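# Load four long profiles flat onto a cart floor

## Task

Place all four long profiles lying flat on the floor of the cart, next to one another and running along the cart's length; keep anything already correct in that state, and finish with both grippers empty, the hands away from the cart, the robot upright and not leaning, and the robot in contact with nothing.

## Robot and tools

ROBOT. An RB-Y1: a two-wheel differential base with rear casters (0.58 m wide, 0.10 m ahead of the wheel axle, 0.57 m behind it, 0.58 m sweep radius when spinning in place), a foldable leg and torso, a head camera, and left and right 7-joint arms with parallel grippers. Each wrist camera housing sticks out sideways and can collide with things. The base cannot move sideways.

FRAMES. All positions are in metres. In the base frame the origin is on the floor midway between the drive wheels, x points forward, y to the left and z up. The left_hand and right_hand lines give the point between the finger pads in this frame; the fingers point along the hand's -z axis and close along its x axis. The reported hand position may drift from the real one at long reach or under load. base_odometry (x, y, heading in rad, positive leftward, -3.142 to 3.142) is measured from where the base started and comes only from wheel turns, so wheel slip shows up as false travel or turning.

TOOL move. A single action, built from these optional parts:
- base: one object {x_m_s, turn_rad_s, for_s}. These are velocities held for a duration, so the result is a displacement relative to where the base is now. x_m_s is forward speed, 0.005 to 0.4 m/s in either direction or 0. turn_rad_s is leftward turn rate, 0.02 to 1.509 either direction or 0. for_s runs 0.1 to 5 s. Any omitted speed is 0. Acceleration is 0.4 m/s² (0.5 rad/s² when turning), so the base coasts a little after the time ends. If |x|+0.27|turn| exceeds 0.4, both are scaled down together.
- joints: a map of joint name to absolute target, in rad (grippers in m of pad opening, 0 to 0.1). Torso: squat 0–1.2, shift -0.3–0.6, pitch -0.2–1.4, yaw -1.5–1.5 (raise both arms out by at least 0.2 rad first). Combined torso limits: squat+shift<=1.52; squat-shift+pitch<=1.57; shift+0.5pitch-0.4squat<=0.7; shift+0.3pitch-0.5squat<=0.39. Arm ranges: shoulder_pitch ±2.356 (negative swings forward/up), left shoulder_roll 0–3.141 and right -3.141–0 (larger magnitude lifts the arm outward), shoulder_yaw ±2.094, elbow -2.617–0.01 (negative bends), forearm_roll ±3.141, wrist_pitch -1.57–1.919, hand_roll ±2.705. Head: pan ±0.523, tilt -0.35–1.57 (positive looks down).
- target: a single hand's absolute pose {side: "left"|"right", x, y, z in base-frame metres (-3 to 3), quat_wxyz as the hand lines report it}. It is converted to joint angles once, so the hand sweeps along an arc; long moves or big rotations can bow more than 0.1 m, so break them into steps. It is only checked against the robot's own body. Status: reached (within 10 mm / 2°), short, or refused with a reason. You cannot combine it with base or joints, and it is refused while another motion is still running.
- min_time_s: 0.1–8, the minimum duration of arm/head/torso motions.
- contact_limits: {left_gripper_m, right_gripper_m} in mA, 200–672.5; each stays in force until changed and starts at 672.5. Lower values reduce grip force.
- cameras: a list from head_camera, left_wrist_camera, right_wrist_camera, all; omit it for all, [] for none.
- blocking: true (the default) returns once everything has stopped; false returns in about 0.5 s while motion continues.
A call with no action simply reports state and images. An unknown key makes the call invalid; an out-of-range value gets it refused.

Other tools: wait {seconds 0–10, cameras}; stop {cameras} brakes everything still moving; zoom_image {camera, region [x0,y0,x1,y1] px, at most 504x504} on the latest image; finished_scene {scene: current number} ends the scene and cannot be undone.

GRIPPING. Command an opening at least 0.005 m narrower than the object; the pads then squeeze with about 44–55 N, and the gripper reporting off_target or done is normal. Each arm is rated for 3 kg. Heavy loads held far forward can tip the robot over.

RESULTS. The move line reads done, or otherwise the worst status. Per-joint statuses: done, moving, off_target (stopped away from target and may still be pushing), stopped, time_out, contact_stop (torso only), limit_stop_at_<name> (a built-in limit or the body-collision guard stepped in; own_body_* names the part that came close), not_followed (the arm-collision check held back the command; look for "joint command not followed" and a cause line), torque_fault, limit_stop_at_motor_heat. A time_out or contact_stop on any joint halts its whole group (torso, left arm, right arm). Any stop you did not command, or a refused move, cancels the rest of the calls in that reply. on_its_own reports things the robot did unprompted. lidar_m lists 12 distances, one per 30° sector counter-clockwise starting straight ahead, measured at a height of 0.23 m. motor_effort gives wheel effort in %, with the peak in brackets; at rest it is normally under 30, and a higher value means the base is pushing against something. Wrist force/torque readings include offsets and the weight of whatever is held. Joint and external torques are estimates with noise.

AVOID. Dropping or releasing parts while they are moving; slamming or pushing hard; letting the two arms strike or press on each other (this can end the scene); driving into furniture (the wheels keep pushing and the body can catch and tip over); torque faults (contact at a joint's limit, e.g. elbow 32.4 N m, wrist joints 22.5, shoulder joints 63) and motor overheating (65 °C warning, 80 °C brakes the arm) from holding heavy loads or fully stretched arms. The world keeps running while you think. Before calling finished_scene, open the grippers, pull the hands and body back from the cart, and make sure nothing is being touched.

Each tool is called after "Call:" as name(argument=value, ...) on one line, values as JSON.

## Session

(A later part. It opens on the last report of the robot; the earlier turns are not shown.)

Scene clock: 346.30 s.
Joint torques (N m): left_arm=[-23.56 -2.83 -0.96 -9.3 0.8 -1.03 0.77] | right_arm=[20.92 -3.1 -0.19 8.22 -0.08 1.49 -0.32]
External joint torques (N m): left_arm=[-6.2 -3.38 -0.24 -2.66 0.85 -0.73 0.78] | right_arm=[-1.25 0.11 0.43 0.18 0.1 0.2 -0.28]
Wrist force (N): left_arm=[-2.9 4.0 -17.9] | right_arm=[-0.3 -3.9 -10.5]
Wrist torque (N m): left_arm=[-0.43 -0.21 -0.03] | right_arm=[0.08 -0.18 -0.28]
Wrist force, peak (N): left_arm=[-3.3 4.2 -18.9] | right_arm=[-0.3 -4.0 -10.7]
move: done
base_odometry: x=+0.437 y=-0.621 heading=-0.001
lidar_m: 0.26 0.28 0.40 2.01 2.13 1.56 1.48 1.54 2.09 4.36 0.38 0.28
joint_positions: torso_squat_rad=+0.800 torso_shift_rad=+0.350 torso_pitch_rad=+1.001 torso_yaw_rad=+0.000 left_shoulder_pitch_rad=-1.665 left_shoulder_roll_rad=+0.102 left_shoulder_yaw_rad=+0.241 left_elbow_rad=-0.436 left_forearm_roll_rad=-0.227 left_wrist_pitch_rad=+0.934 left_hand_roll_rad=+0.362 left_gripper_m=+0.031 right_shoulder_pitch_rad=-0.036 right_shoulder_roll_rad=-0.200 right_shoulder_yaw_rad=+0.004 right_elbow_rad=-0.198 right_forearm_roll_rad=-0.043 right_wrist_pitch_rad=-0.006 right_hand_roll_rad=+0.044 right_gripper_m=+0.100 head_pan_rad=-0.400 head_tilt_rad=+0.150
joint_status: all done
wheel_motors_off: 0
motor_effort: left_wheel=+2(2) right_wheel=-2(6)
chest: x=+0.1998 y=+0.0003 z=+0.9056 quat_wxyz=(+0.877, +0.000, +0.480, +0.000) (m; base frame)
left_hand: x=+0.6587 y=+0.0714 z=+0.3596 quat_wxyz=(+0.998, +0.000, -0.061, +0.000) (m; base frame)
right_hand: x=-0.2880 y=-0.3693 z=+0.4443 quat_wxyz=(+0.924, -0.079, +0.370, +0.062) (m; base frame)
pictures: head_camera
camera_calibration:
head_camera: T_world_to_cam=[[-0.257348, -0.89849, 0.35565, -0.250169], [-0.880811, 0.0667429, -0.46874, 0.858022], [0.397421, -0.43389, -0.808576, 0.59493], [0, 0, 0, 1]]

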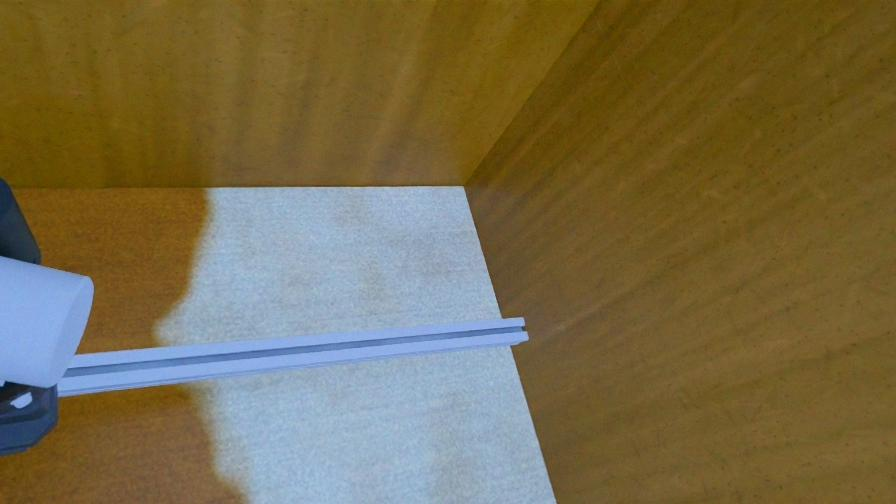

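Call:
move(target={"side":"left","x":0.66,"y":0.09,"z":0.36,"quat_wxyz":[0.998,0,-0.06,0]}, cameras=["head_camera"], min_time_s=1)

Call:
move(target={"side":"left","x":0.65,"y":0.09,"z":0.32,"quat_wxyz":[0.998,0,-0.06,0]}, cameras=["head_camera"], min_time_s=1)

Scene clock: 352.50 s.
Joint torques (N m): left_arm=[-20.52 2.35 -0.75 -9.28 0.31 -0.23 -0.07] | right_arm=[21.16 -3.4 0.15 8.37 0.05 1.28 -0.34]
External joint torques (N m): left_arm=[-3.4 1.31 -0.01 -2.5 0.37 0.05 -0.07] | right_arm=[-1.01 -0.19 0.76 0.33 0.23 -0.01 -0.3]
Wrist force (N): left_arm=[-2.7 0.0 -18.7] | right_arm=[-0.4 -4.0 -10.5]
Wrist torque (N m): left_arm=[-0.45 -0.26 0.26] | right_arm=[0.07 -0.19 -0.28]
Wrist force, peak (N): left_arm=[-3.3 4.0 -19.0] | right_arm=[-0.5 -4.2 -10.7]
move: done
base_odometry: x=+0.437 y=-0.621 heading=-0.001
lidar_m: 0.26 0.28 0.40 2.00 2.13 1.55 1.47 1.53 2.08 4.36 0.39 0.28
joint_positions: torso_squat_rad=+0.800 torso_shift_rad=+0.350 torso_pitch_rad=+1.001 torso_yaw_rad=+0.000 left_shoulder_pitch_rad=-1.632 left_shoulder_roll_rad=+0.123 left_shoulder_yaw_rad=+0.255 left_elbow_rad=-0.495 left_forearm_roll_rad=-0.207 left_wrist_pitch_rad=+0.973 left_hand_roll_rad=+0.312 left_gripper_m=+0.031 right_shoulder_pitch_rad=-0.036 right_shoulder_roll_rad=-0.200 right_shoulder_yaw_rad=+0.004 right_elbow_rad=-0.198 right_forearm_roll_rad=-0.043 right_wrist_pitch_rad=-0.006 right_hand_roll_rad=+0.044 right_gripper_m=+0.100 head_pan_rad=-0.400 head_tilt_rad=+0.150
joint_status: all done
wheel_motors_off: 0
motor_effort: left_wheel=+2(3) right_wheel=-3(5)
chest: x=+0.1998 y=+0.0003 z=+0.9056 quat_wxyz=(+0.877, +0.000, +0.480, +0.000) (m; base frame)
left_hand: x=+0.6594 y=+0.0898 z=+0.3590 quat_wxyz=(+0.998, +0.003, -0.055, +0.000) (m; base frame)
left_hand_status: reached (checked arc, planned for 1.0 s): 1 mm and 0.6 deg off.
right_hand: x=-0.2880 y=-0.3694 z=+0.4444 quat_wxyz=(+0.924, -0.079, +0.370, +0.062) (m; base frame)
pictures: head_camera
camera_calibration:
head_camera: T_world_to_cam=[[-0.257391, -0.898452, 0.355717, -0.250221], [-0.880808, 0.0667502, -0.468745, 0.858026], [0.397401, -0.433969, -0.808544, 0.594906], [0, 0, 0, 1]]

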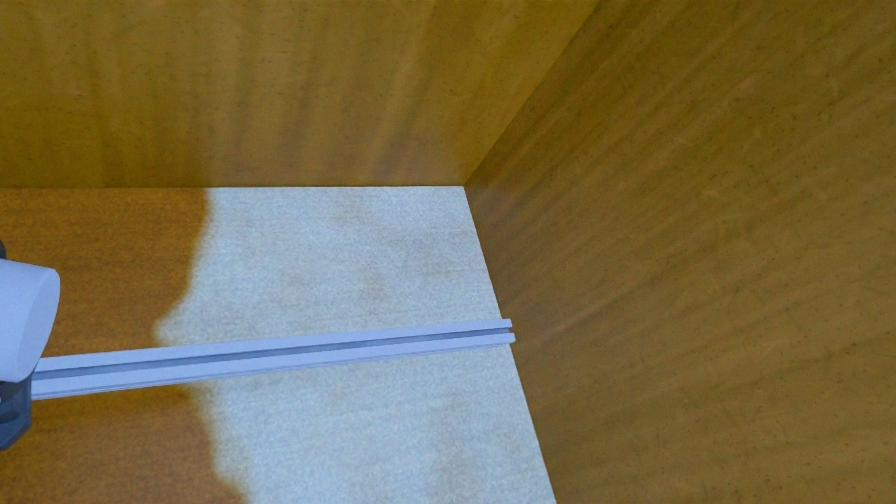

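Scene clock: 353.83 s.
Joint torques (N m): left_arm=[-20.54 2.83 -1.58 -7.69 -0.58 -0.79 0.54] | right_arm=[20.89 -3.18 -0.52 8.39 0.01 1.19 -0.18]
External joint torques (N m): left_arm=[-4.41 1.77 -1.17 -1.94 -0.55 -0.3 0.55] | right_arm=[-1.28 0.03 0.09 0.36 0.19 -0.1 -0.14]
Wrist force (N): left_arm=[-3.6 0.6 -16.6] | right_arm=[-0.4 -4.0 -10.4]
Wrist torque (N m): left_arm=[-0.91 -0.28 0.39] | right_arm=[0.09 -0.20 -0.27]
Wrist force, peak (N): left_arm=[-4.4 0.4 -18.5] | right_arm=[-0.4 -4.2 -10.7]
move: short
base_odometry: x=+0.437 y=-0.621 heading=-0.001
lidar_m: 0.27 0.28 0.40 2.00 2.13 1.56 1.48 1.53 2.09 4.37 0.39 0.28
joint_positions: torso_squat_rad=+0.800 torso_shift_rad=+0.350 torso_pitch_rad=+1.001 torso_yaw_rad=+0.000 left_shoulder_pitch_rad=-1.632 left_shoulder_roll_rad=+0.144 left_shoulder_yaw_rad=+0.243 left_elbow_rad=-0.267 left_forearm_roll_rad=-0.204 left_wrist_pitch_rad=+0.633 left_hand_roll_rad=+0.346 left_gripper_m=+0.031 right_shoulder_pitch_rad=-0.036 right_shoulder_roll_rad=-0.200 right_shoulder_yaw_rad=+0.004 right_elbow_rad=-0.198 right_forearm_roll_rad=-0.043 right_wrist_pitch_rad=-0.006 right_hand_roll_rad=+0.044 right_gripper_m=+0.100 head_pan_rad=-0.400 head_tilt_rad=+0.150
joint_status: all done
wheel_motors_off: 0
motor_effort: left_wheel=+1(2) right_wheel=-1(6)
chest: x=+0.1998 y=+0.0003 z=+0.9056 quat_wxyz=(+0.877, +0.000, +0.480, +0.000) (m; base frame)
left_hand: x=+0.6483 y=+0.0902 z=+0.3205 quat_wxyz=(+0.994, -0.021, -0.109, -0.001) (m; base frame)
left_hand_status: short (checked arc, as near as the solve gets, planned for 1.0 s): 2 mm and 6.2 deg off. The place is met; only the turn is off.
right_hand: x=-0.2880 y=-0.3694 z=+0.4444 quat_wxyz=(+0.924, -0.079, +0.370, +0.062) (m; base frame)
pictures: head_camera
camera_calibration:
head_camera: T_world_to_cam=[[-0.257403, -0.89844, 0.355736, -0.250236], [-0.880807, 0.0667522, -0.468746, 0.858027], [0.397394, -0.433992, -0.808535, 0.594898], [0, 0, 0, 1]]

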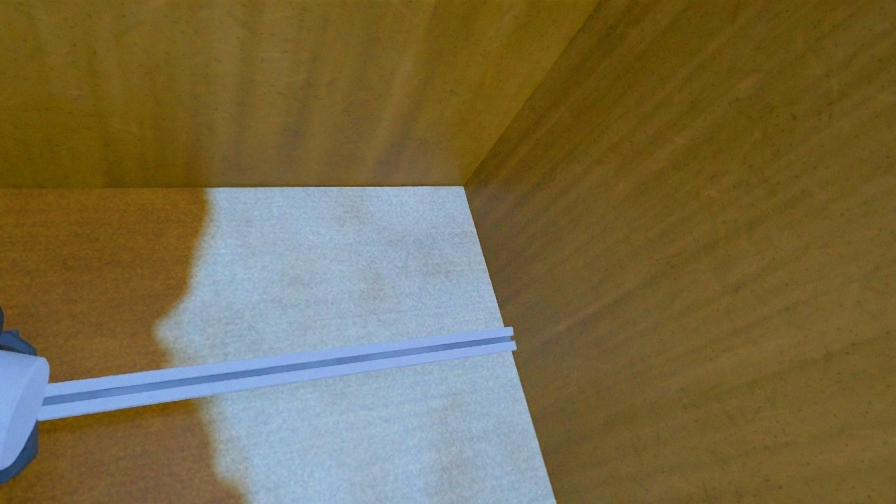

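Call:
move(target={"side":"left","x":0.63,"y":0.09,"z":0.345,"quat_wxyz":[1,0,0,0]}, cameras=[], min_time_s=1)

Call:
move(joints={"torso_squat_rad":0.86}, cameras=["head_camera"])

Scene clock: 359.27 s.
Joint torques (N m): left_arm=[-21.56 2.64 -0.4 -7.58 -0.05 0.2 -0.19] | right_arm=[21.27 -2.86 -0.46 8.36 -0.07 1.24 -0.37]
External joint torques (N m): left_arm=[-4.35 1.28 0.04 -1.77 -0.06 0.3 -0.19] | right_arm=[-0.9 0.35 0.16 0.32 0.11 -0.05 -0.34]
Wrist force (N): left_arm=[-0.6 0.0 -17.9] | right_arm=[-0.6 -4.0 -10.5]
Wrist torque (N m): left_arm=[-0.68 -0.19 0.23] | right_arm=[0.09 -0.22 -0.28]
Wrist force, peak (N): left_arm=[-4.8 1.2 -18.5] | right_arm=[-0.4 -4.0 -10.8]
move: done
base_odometry: x=+0.437 y=-0.621 heading=-0.001
lidar_m: 0.27 0.28 0.40 2.00 2.13 1.56 1.48 1.54 2.11 4.35 0.38 0.28
joint_positions: torso_squat_rad=+0.800 torso_shift_rad=+0.350 torso_pitch_rad=+1.001 torso_yaw_rad=+0.000 left_shoulder_pitch_rad=-1.713 left_shoulder_roll_rad=+0.148 left_shoulder_yaw_rad=+0.281 left_elbow_rad=-0.267 left_forearm_roll_rad=-0.181 left_wrist_pitch_rad=+0.923 left_hand_roll_rad=+0.311 left_gripper_m=+0.031 right_shoulder_pitch_rad=-0.036 right_shoulder_roll_rad=-0.200 right_shoulder_yaw_rad=+0.004 right_elbow_rad=-0.198 right_forearm_roll_rad=-0.043 right_wrist_pitch_rad=-0.006 right_hand_roll_rad=+0.044 right_gripper_m=+0.100 head_pan_rad=-0.400 head_tilt_rad=+0.150
joint_status: all done
wheel_motors_off: 0
motor_effort: left_wheel=+1(2) right_wheel=-2(5)
chest: x=+0.1998 y=+0.0003 z=+0.9056 quat_wxyz=(+0.877, +0.000, +0.480, +0.000) (m; base frame)
left_hand: x=+0.6296 y=+0.0900 z=+0.3439 quat_wxyz=(+1.000, -0.002, -0.004, +0.000) (m; base frame)
left_hand_status: reached (checked arc, planned for 1.0 s): 1 mm and 0.5 deg off.
right_hand: x=-0.2880 y=-0.3694 z=+0.4444 quat_wxyz=(+0.924, -0.079, +0.370, +0.062) (m; base frame)
pictures: none

Scene clock: 360.23 s.
Joint torques (N m): left_arm=[-20.87 2.79 0.13 -7.33 -0.27 0.32 -0.2] | right_arm=[20.83 -2.8 -0.27 8.24 -0.07 1.43 -0.29]
External joint torques (N m): left_arm=[-3.65 1.43 0.58 -1.52 -0.28 0.42 -0.2] | right_arm=[-1.33 0.41 0.35 0.2 0.11 0.14 -0.25]
Wrist force (N): left_arm=[-0.8 0.3 -17.9] | right_arm=[-0.3 -3.6 -10.3]
Wrist torque (N m): left_arm=[-0.82 -0.19 0.25] | right_arm=[0.03 -0.20 -0.30]
Wrist force, peak (N): left_arm=[-1.1 -0.2 -18.7] | right_arm=[-0.4 -3.9 -11.0]
move: done
base_odometry: x=+0.437 y=-0.621 heading=-0.001
lidar_m: 0.27 0.28 0.39 1.99 2.12 1.56 1.48 1.53 2.10 4.36 0.39 0.29
joint_positions: torso_squat_rad=+0.860 torso_shift_rad=+0.350 torso_pitch_rad=+1.000 torso_yaw_rad=+0.000 left_shoulder_pitch_rad=-1.713 left_shoulder_roll_rad=+0.148 left_shoulder_yaw_rad=+0.281 left_elbow_rad=-0.267 left_forearm_roll_rad=-0.181 left_wrist_pitch_rad=+0.923 left_hand_roll_rad=+0.311 left_gripper_m=+0.031 right_shoulder_pitch_rad=-0.036 right_shoulder_roll_rad=-0.200 right_shoulder_yaw_rad=+0.004 right_elbow_rad=-0.198 right_forearm_roll_rad=-0.043 right_wrist_pitch_rad=-0.006 right_hand_roll_rad=+0.044 right_gripper_m=+0.100 head_pan_rad=-0.400 head_tilt_rad=+0.150
joint_status: all done
wheel_motors_off: 0
motor_effort: left_wheel=+3(4) right_wheel=+0(7)
chest: x=+0.1892 y=+0.0003 z=+0.8766 quat_wxyz=(+0.877, +0.000, +0.480, +0.000) (m; base frame)
left_hand: x=+0.6191 y=+0.0899 z=+0.3150 quat_wxyz=(+1.000, -0.002, -0.005, +0.000) (m; base frame)
right_hand: x=-0.2986 y=-0.3694 z=+0.4152 quat_wxyz=(+0.924, -0.079, +0.370, +0.062) (m; base frame)
pictures: head_camera
camera_calibration:
head_camera: T_world_to_cam=[[-0.257473, -0.898437, 0.355694, -0.242608], [-0.880721, 0.0667547, -0.468907, 0.835121], [0.39754, -0.433998, -0.80846, 0.575569], [0, 0, 0, 1]]

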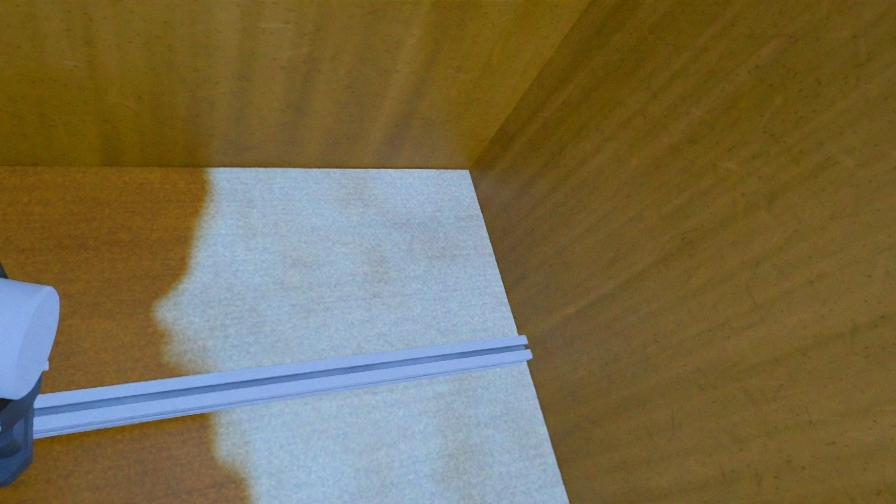

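Call:
move(joints={"torso_squat_rad":0.89}, cameras=[])

Call:
move(joints={"torso_squat_rad":0.91}, cameras=["head_camera"])

Scene clock: 363.90 s.
Joint torques (N m): left_arm=[-12.18 1.88 0.26 -4.83 -0.4 -4.65 -0.05] | right_arm=[20.94 -3.46 0.37 8.41 -0.03 1.33 -0.15]
External joint torques (N m): left_arm=[5.12 0.48 0.71 1.01 -0.41 -4.55 -0.05] | right_arm=[-1.19 -0.24 0.98 0.39 0.15 0.05 -0.11]
Wrist force (N): left_arm=[-14.0 5.2 35.0] | right_arm=[-0.4 -4.1 -10.6]
Wrist torque (N m): left_arm=[-0.62 1.28 0.04] | right_arm=[0.08 -0.22 -0.29]
Wrist force, peak (N): left_arm=[-15.9 6.1 44.3] | right_arm=[-0.3 -4.1 -10.6]
move: done
base_odometry: x=+0.437 y=-0.621 heading=-0.001
lidar_m: 0.27 0.29 0.41 2.01 2.14 1.56 1.48 1.54 2.10 4.36 0.39 0.28
joint_positions: torso_squat_rad=+0.890 torso_shift_rad=+0.349 torso_pitch_rad=+0.999 torso_yaw_rad=+0.000 left_shoulder_pitch_rad=-1.716 left_shoulder_roll_rad=+0.148 left_shoulder_yaw_rad=+0.281 left_elbow_rad=-0.267 left_forearm_roll_rad=-0.181 left_wrist_pitch_rad=+0.924 left_hand_roll_rad=+0.311 left_gripper_m=+0.031 right_shoulder_pitch_rad=-0.036 right_shoulder_roll_rad=-0.200 right_shoulder_yaw_rad=+0.004 right_elbow_rad=-0.198 right_forearm_roll_rad=-0.043 right_wrist_pitch_rad=-0.006 right_hand_roll_rad=+0.044 right_gripper_m=+0.100 head_pan_rad=-0.400 head_tilt_rad=+0.150
joint_status: all done
wheel_motors_off: 0
motor_effort: left_wheel=+6(7) right_wheel=-1(6)
chest: x=+0.1830 y=+0.0003 z=+0.8620 quat_wxyz=(+0.878, +0.000, +0.479, +0.000) (m; base frame)
left_hand: x=+0.6152 y=+0.0895 z=+0.3021 quat_wxyz=(+1.000, -0.002, -0.006, +0.000) (m; base frame)
right_hand: x=-0.3039 y=-0.3693 z=+0.3997 quat_wxyz=(+0.924, -0.079, +0.369, +0.062) (m; base frame)
pictures: none

Scene clock: 364.67 s.
Joint torques (N m): left_arm=[-2.71 4.96 -0.94 -2.78 -1.74 -6.86 0.23] | right_arm=[20.42 -2.89 -0.05 8.36 0.07 1.36 -0.22]
External joint torques (N m): left_arm=[14.82 3.42 -0.5 3.17 -1.75 -6.72 0.23] | right_arm=[-1.51 0.35 0.56 0.41 0.25 0.09 -0.18]
Wrist force (N): left_arm=[-19.7 0.2 64.4] | right_arm=[-0.5 -3.8 -10.7]
Wrist torque (N m): left_arm=[-0.67 2.11 0.12] | right_arm=[0.07 -0.22 -0.29]
Wrist force, peak (N): left_arm=[-45.9 14.5 162.4] | right_arm=[-0.8 -3.9 -11.1]
move: contact_stop
base_odometry: x=+0.437 y=-0.621 heading=-0.001
lidar_m: 0.27 0.28 0.41 2.00 2.13 1.56 1.48 1.54 2.09 4.35 0.39 0.28
joint_positions: torso_squat_rad=+0.910 torso_shift_rad=+0.345 torso_pitch_rad=+0.988 torso_yaw_rad=+0.001 left_shoulder_pitch_rad=-1.718 left_shoulder_roll_rad=+0.148 left_shoulder_yaw_rad=+0.281 left_elbow_rad=-0.268 left_forearm_roll_rad=-0.181 left_wrist_pitch_rad=+0.925 left_hand_roll_rad=+0.311 left_gripper_m=+0.031 right_shoulder_pitch_rad=-0.036 right_shoulder_roll_rad=-0.200 right_shoulder_yaw_rad=+0.004 right_elbow_rad=-0.198 right_forearm_roll_rad=-0.043 right_wrist_pitch_rad=-0.006 right_hand_roll_rad=+0.044 right_gripper_m=+0.100 head_pan_rad=-0.400 head_tilt_rad=+0.150
joint_status: torso_squat_rad contact_stop (moved +0.020 of +0.020)
wheel_motors_off: 0
motor_effort: left_wheel=+6(20) right_wheel=+4(9)
chest: x=+0.1756 y=+0.0002 z=+0.8551 quat_wxyz=(+0.881, +0.000, +0.474, +0.001) (m; base frame)
left_hand: x=+0.6151 y=+0.0894 z=+0.3011 quat_wxyz=(+1.000, -0.002, -0.013, +0.000) (m; base frame)
right_hand: x=-0.3060 y=-0.3692 z=+0.3871 quat_wxyz=(+0.926, -0.079, +0.364, +0.062) (m; base frame)
pictures: head_camera
camera_calibration:
head_camera: T_world_to_cam=[[-0.261365, -0.899057, 0.351262, -0.234035], [-0.87473, 0.0667596, -0.479991, 0.821562], [0.408089, -0.432712, -0.80388, 0.557734], [0, 0, 0, 1]]

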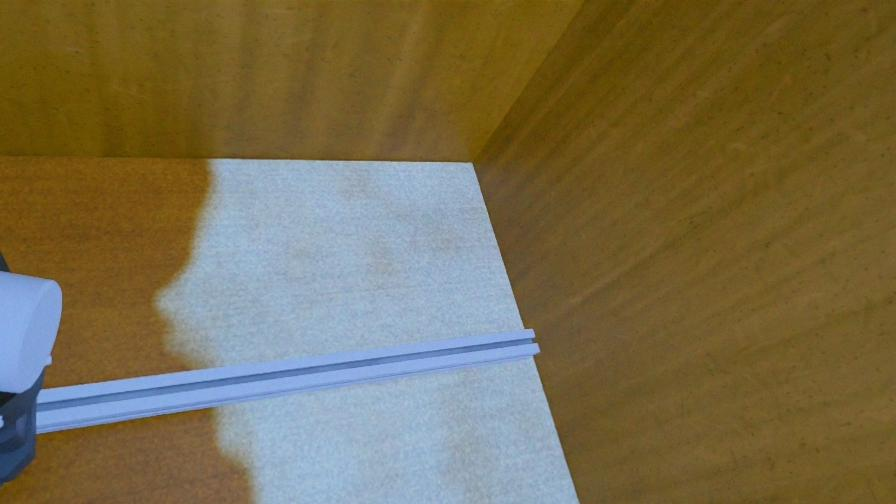

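Call:
move(joints={"torso_squat_rad":0.885,"torso_shift_rad":0.35,"torso_pitch_rad":1.0}, cameras=[])

Call:
move(joints={"left_gripper_m":0.06}, cameras=["left_wrist_camera","head_camera"])

Scene clock: 369.87 s.
Joint torques (N m): left_arm=[-15.27 4.28 -0.15 -4.93 -1.31 0.18 0.33] | right_arm=[20.62 -3.26 -0.36 8.13 0.03 1.4 -0.48]
External joint torques (N m): left_arm=[1.99 2.89 0.29 0.9 -1.32 0.28 0.33] | right_arm=[-1.54 -0.08 0.25 0.1 0.21 0.11 -0.44]
Wrist force (N): left_arm=[-0.2 -2.9 -6.7] | right_arm=[-0.5 -3.9 -10.3]
Wrist torque (N m): left_arm=[-0.73 -0.06 0.31] | right_arm=[0.05 -0.23 -0.29]
Wrist force, peak (N): left_arm=[-19.7 -0.4 65.6] | right_arm=[-0.7 -3.8 -10.8]
move: done
base_odometry: x=+0.437 y=-0.621 heading=-0.001
lidar_m: 0.27 0.29 0.40 2.01 2.13 1.56 1.48 1.54 2.08 4.36 0.39 0.28
joint_positions: torso_squat_rad=+0.885 torso_shift_rad=+0.350 torso_pitch_rad=+1.000 torso_yaw_rad=+0.001 left_shoulder_pitch_rad=-1.715 left_shoulder_roll_rad=+0.148 left_shoulder_yaw_rad=+0.281 left_elbow_rad=-0.267 left_forearm_roll_rad=-0.181 left_wrist_pitch_rad=+0.923 left_hand_roll_rad=+0.311 left_gripper_m=+0.031 right_shoulder_pitch_rad=-0.036 right_shoulder_roll_rad=-0.200 right_shoulder_yaw_rad=+0.004 right_elbow_rad=-0.198 right_forearm_roll_rad=-0.043 right_wrist_pitch_rad=-0.006 right_hand_roll_rad=+0.044 right_gripper_m=+0.100 head_pan_rad=-0.400 head_tilt_rad=+0.150
joint_status: all done
wheel_motors_off: 0
motor_effort: left_wheel=-2(8) right_wheel=+1(8)
chest: x=+0.1844 y=+0.0002 z=+0.8641 quat_wxyz=(+0.878, +0.000, +0.479, +0.001) (m; base frame)
left_hand: x=+0.6154 y=+0.0899 z=+0.3034 quat_wxyz=(+1.000, -0.002, -0.006, +0.000) (m; base frame)
right_hand: x=-0.3030 y=-0.3692 z=+0.4022 quat_wxyz=(+0.924, -0.079, +0.369, +0.063) (m; base frame)
pictures: none

Scene clock: 370.67 s.
Joint torques (N m): left_arm=[-15.04 1.2 -0.67 -4.54 -0.07 0.39 0.3] | right_arm=[20.84 -2.57 -0.35 8.33 0.03 1.3 -0.34]
External joint torques (N m): left_arm=[2.21 -0.2 -0.23 1.29 -0.08 0.5 0.3] | right_arm=[-1.32 0.62 0.26 0.3 0.21 0.01 -0.3]
Wrist force (N): left_arm=[0.0 -0.1 -4.4] | right_arm=[-0.4 -3.9 -10.5]
Wrist torque (N m): left_arm=[-0.27 -0.12 0.22] | right_arm=[0.04 -0.22 -0.29]
Wrist force, peak (N): left_arm=[0.1 -3.8 -6.4] | right_arm=[-0.5 -3.9 -10.7]
move: done
base_odometry: x=+0.437 y=-0.621 heading=-0.001
lidar_m: 0.27 0.28 0.40 2.01 2.14 1.56 1.47 1.53 2.10 4.35 0.39 0.29
joint_positions: torso_squat_rad=+0.885 torso_shift_rad=+0.350 torso_pitch_rad=+1.000 torso_yaw_rad=+0.001 left_shoulder_pitch_rad=-1.715 left_shoulder_roll_rad=+0.149 left_shoulder_yaw_rad=+0.281 left_elbow_rad=-0.267 left_forearm_roll_rad=-0.181 left_wrist_pitch_rad=+0.923 left_hand_roll_rad=+0.311 left_gripper_m=+0.060 right_shoulder_pitch_rad=-0.036 right_shoulder_roll_rad=-0.200 right_shoulder_yaw_rad=+0.004 right_elbow_rad=-0.198 right_forearm_roll_rad=-0.043 right_wrist_pitch_rad=-0.006 right_hand_roll_rad=+0.044 right_gripper_m=+0.100 head_pan_rad=-0.400 head_tilt_rad=+0.150
joint_status: all done
wheel_motors_off: 0
motor_effort: left_wheel=+0(2) right_wheel=-1(4)
chest: x=+0.1844 y=+0.0002 z=+0.8641 quat_wxyz=(+0.878, +0.000, +0.479, +0.001) (m; base frame)
left_hand: x=+0.6156 y=+0.0904 z=+0.3034 quat_wxyz=(+1.000, -0.001, -0.006, +0.000) (m; base frame)
right_hand: x=-0.3030 y=-0.3692 z=+0.4022 quat_wxyz=(+0.924, -0.079, +0.369, +0.063) (m; base frame)
pictures: head_camera, left_wrist_camera
camera_calibration:
head_camera: T_world_to_cam=[[-0.257153, -0.898923, 0.354698, -0.238643], [-0.880571, 0.06677, -0.469188, 0.825288], [0.39808, -0.43299, -0.808735, 0.567453], [0, 0, 0, 1]]
left_wrist_camera: T_world_to_cam=[[0.998707, 0.0215922, 0.0460184, -0.63135], [-0.00304847, -0.878229, 0.47823, -0.0318994], [0.0507408, -0.477752, -0.877028, 0.356843], [0, 0, 0, 1]]

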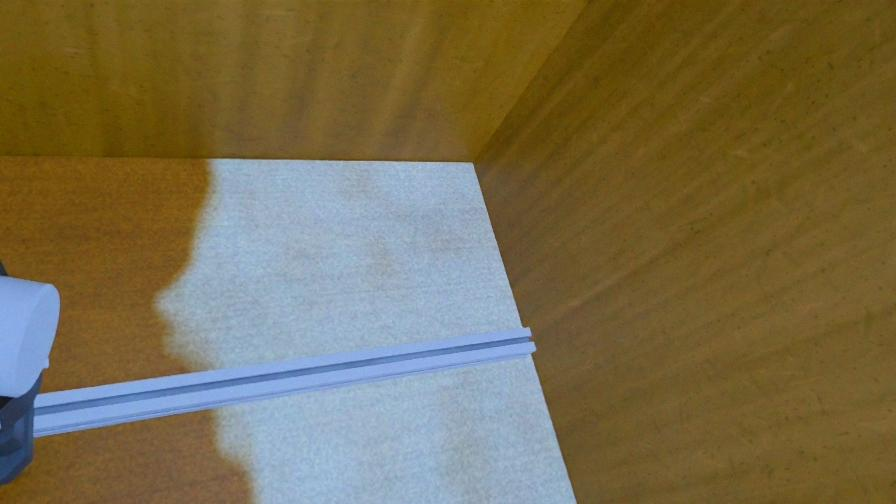

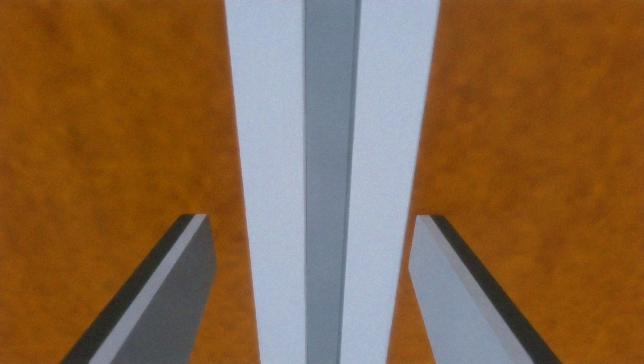

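Call:
move(joints={"torso_squat_rad":0.8,"head_pan_rad":0}, cameras=[])

Call:
move(target={"side":"left","x":0.66,"y":0.1,"z":0.48,"quat_wxyz":[0.996,0,-0.087,0]}, cameras=["head_camera"])

Call:
move(target={"side":"left","x":0.68,"y":0.114,"z":0.62,"quat_wxyz":[0.983,0,-0.184,0]}, cameras=[])

Call:
move(target={"side":"left","x":0.72,"y":0.106,"z":0.80,"quat_wxyz":[0.940,0,-0.342,0]}, cameras=["head_camera"])

Scene clock: 385.97 s.
Joint torques (N m): left_arm=[-17.31 2.12 -0.39 -5.93 -0.42 0.19 0.14] | right_arm=[20.69 -2.78 0.11 8.32 -0.09 1.33 -0.27]
External joint torques (N m): left_arm=[-0.07 0.72 0.05 -0.11 -0.43 0.29 0.14] | right_arm=[-1.47 0.41 0.72 0.29 0.09 0.04 -0.23]
Wrist force (N): left_arm=[-0.9 -0.1 -9.1] | right_arm=[-0.6 -3.9 -10.5]
Wrist torque (N m): left_arm=[-0.28 -0.21 0.23] | right_arm=[0.07 -0.22 -0.27]
Wrist force, peak (N): left_arm=[-1.4 0.3 -9.4] | right_arm=[-0.4 -4.0 -10.9]
move: done
base_odometry: x=+0.437 y=-0.621 heading=-0.001
lidar_m: 0.27 0.29 0.41 2.01 2.15 1.56 1.48 1.55 2.09 4.36 0.37 0.28
joint_positions: torso_squat_rad=+0.800 torso_shift_rad=+0.350 torso_pitch_rad=+1.000 torso_yaw_rad=+0.001 left_shoulder_pitch_rad=-1.714 left_shoulder_roll_rad=+0.149 left_shoulder_yaw_rad=+0.281 left_elbow_rad=-0.267 left_forearm_roll_rad=-0.181 left_wrist_pitch_rad=+0.923 left_hand_roll_rad=+0.311 left_gripper_m=+0.060 right_shoulder_pitch_rad=-0.036 right_shoulder_roll_rad=-0.200 right_shoulder_yaw_rad=+0.004 right_elbow_rad=-0.198 right_forearm_roll_rad=-0.043 right_wrist_pitch_rad=-0.006 right_hand_roll_rad=+0.044 right_gripper_m=+0.100 head_pan_rad=+0.000 head_tilt_rad=+0.150
joint_status: all done
wheel_motors_off: 0
motor_effort: left_wheel=-1(2) right_wheel=-1(4)
chest: x=+0.1997 y=+0.0002 z=+0.9057 quat_wxyz=(+0.878, +0.000, +0.480, +0.001) (m; base frame)
left_hand: x=+0.6304 y=+0.0905 z=+0.3447 quat_wxyz=(+1.000, -0.001, -0.005, +0.000) (m; base frame)
right_hand: x=-0.2878 y=-0.3692 z=+0.4439 quat_wxyz=(+0.924, -0.079, +0.369, +0.063) (m; base frame)
pictures: none

Scene clock: 387.87 s.
Joint torques (N m): left_arm=[-15.69 -1.21 -2.76 -8.74 -0.3 -0.48 0.04] | right_arm=[20.64 -2.82 -0.64 8.29 -0.08 1.51 -0.41]
External joint torques (N m): left_arm=[-0.7 -0.97 -1.03 -0.24 -0.25 -0.07 0.05] | right_arm=[-1.52 0.37 -0.03 0.26 0.1 0.22 -0.38]
Wrist force (N): left_arm=[-1.9 0.0 -9.5] | right_arm=[-0.6 -4.0 -10.6]
Wrist torque (N m): left_arm=[-0.32 -0.24 0.28] | right_arm=[0.08 -0.22 -0.27]
Wrist force, peak (N): left_arm=[-3.9 0.4 -10.2] | right_arm=[-0.5 -3.9 -10.8]
move: done
base_odometry: x=+0.437 y=-0.621 heading=-0.001
lidar_m: 0.27 0.28 0.41 2.01 2.13 1.56 1.48 1.53 2.08 4.35 0.39 0.28
joint_positions: torso_squat_rad=+0.800 torso_shift_rad=+0.350 torso_pitch_rad=+1.000 torso_yaw_rad=+0.001 left_shoulder_pitch_rad=-1.365 left_shoulder_roll_rad=+0.034 left_shoulder_yaw_rad=+0.193 left_elbow_rad=-1.415 left_forearm_roll_rad=-0.207 left_wrist_pitch_rad=+1.549 left_hand_roll_rad=+0.186 left_gripper_m=+0.060 right_shoulder_pitch_rad=-0.036 right_shoulder_roll_rad=-0.200 right_shoulder_yaw_rad=+0.004 right_elbow_rad=-0.198 right_forearm_roll_rad=-0.043 right_wrist_pitch_rad=-0.006 right_hand_roll_rad=+0.044 right_gripper_m=+0.100 head_pan_rad=+0.000 head_tilt_rad=+0.150
joint_status: all done
wheel_motors_off: 0
motor_effort: left_wheel=+1(1) right_wheel=-1(4)
chest: x=+0.1997 y=+0.0003 z=+0.9057 quat_wxyz=(+0.878, +0.000, +0.480, +0.001) (m; base frame)
left_hand: x=+0.6599 y=+0.1002 z=+0.4799 quat_wxyz=(+0.996, +0.000, -0.087, +0.000) (m; base frame)
left_hand_status: reached (checked arc, planned for 1.5 s): 0 mm and 0.0 deg off.
right_hand: x=-0.2878 y=-0.3692 z=+0.4439 quat_wxyz=(+0.924, -0.079, +0.369, +0.063) (m; base frame)
pictures: head_camera
camera_calibration:
head_camera: T_world_to_cam=[[-0.0493626, -0.998293, 0.031225, -0.00640909], [-0.891333, 0.0299246, -0.452361, 0.845632], [0.450654, -0.0501615, -0.891288, 0.657117], [0, 0, 0, 1]]

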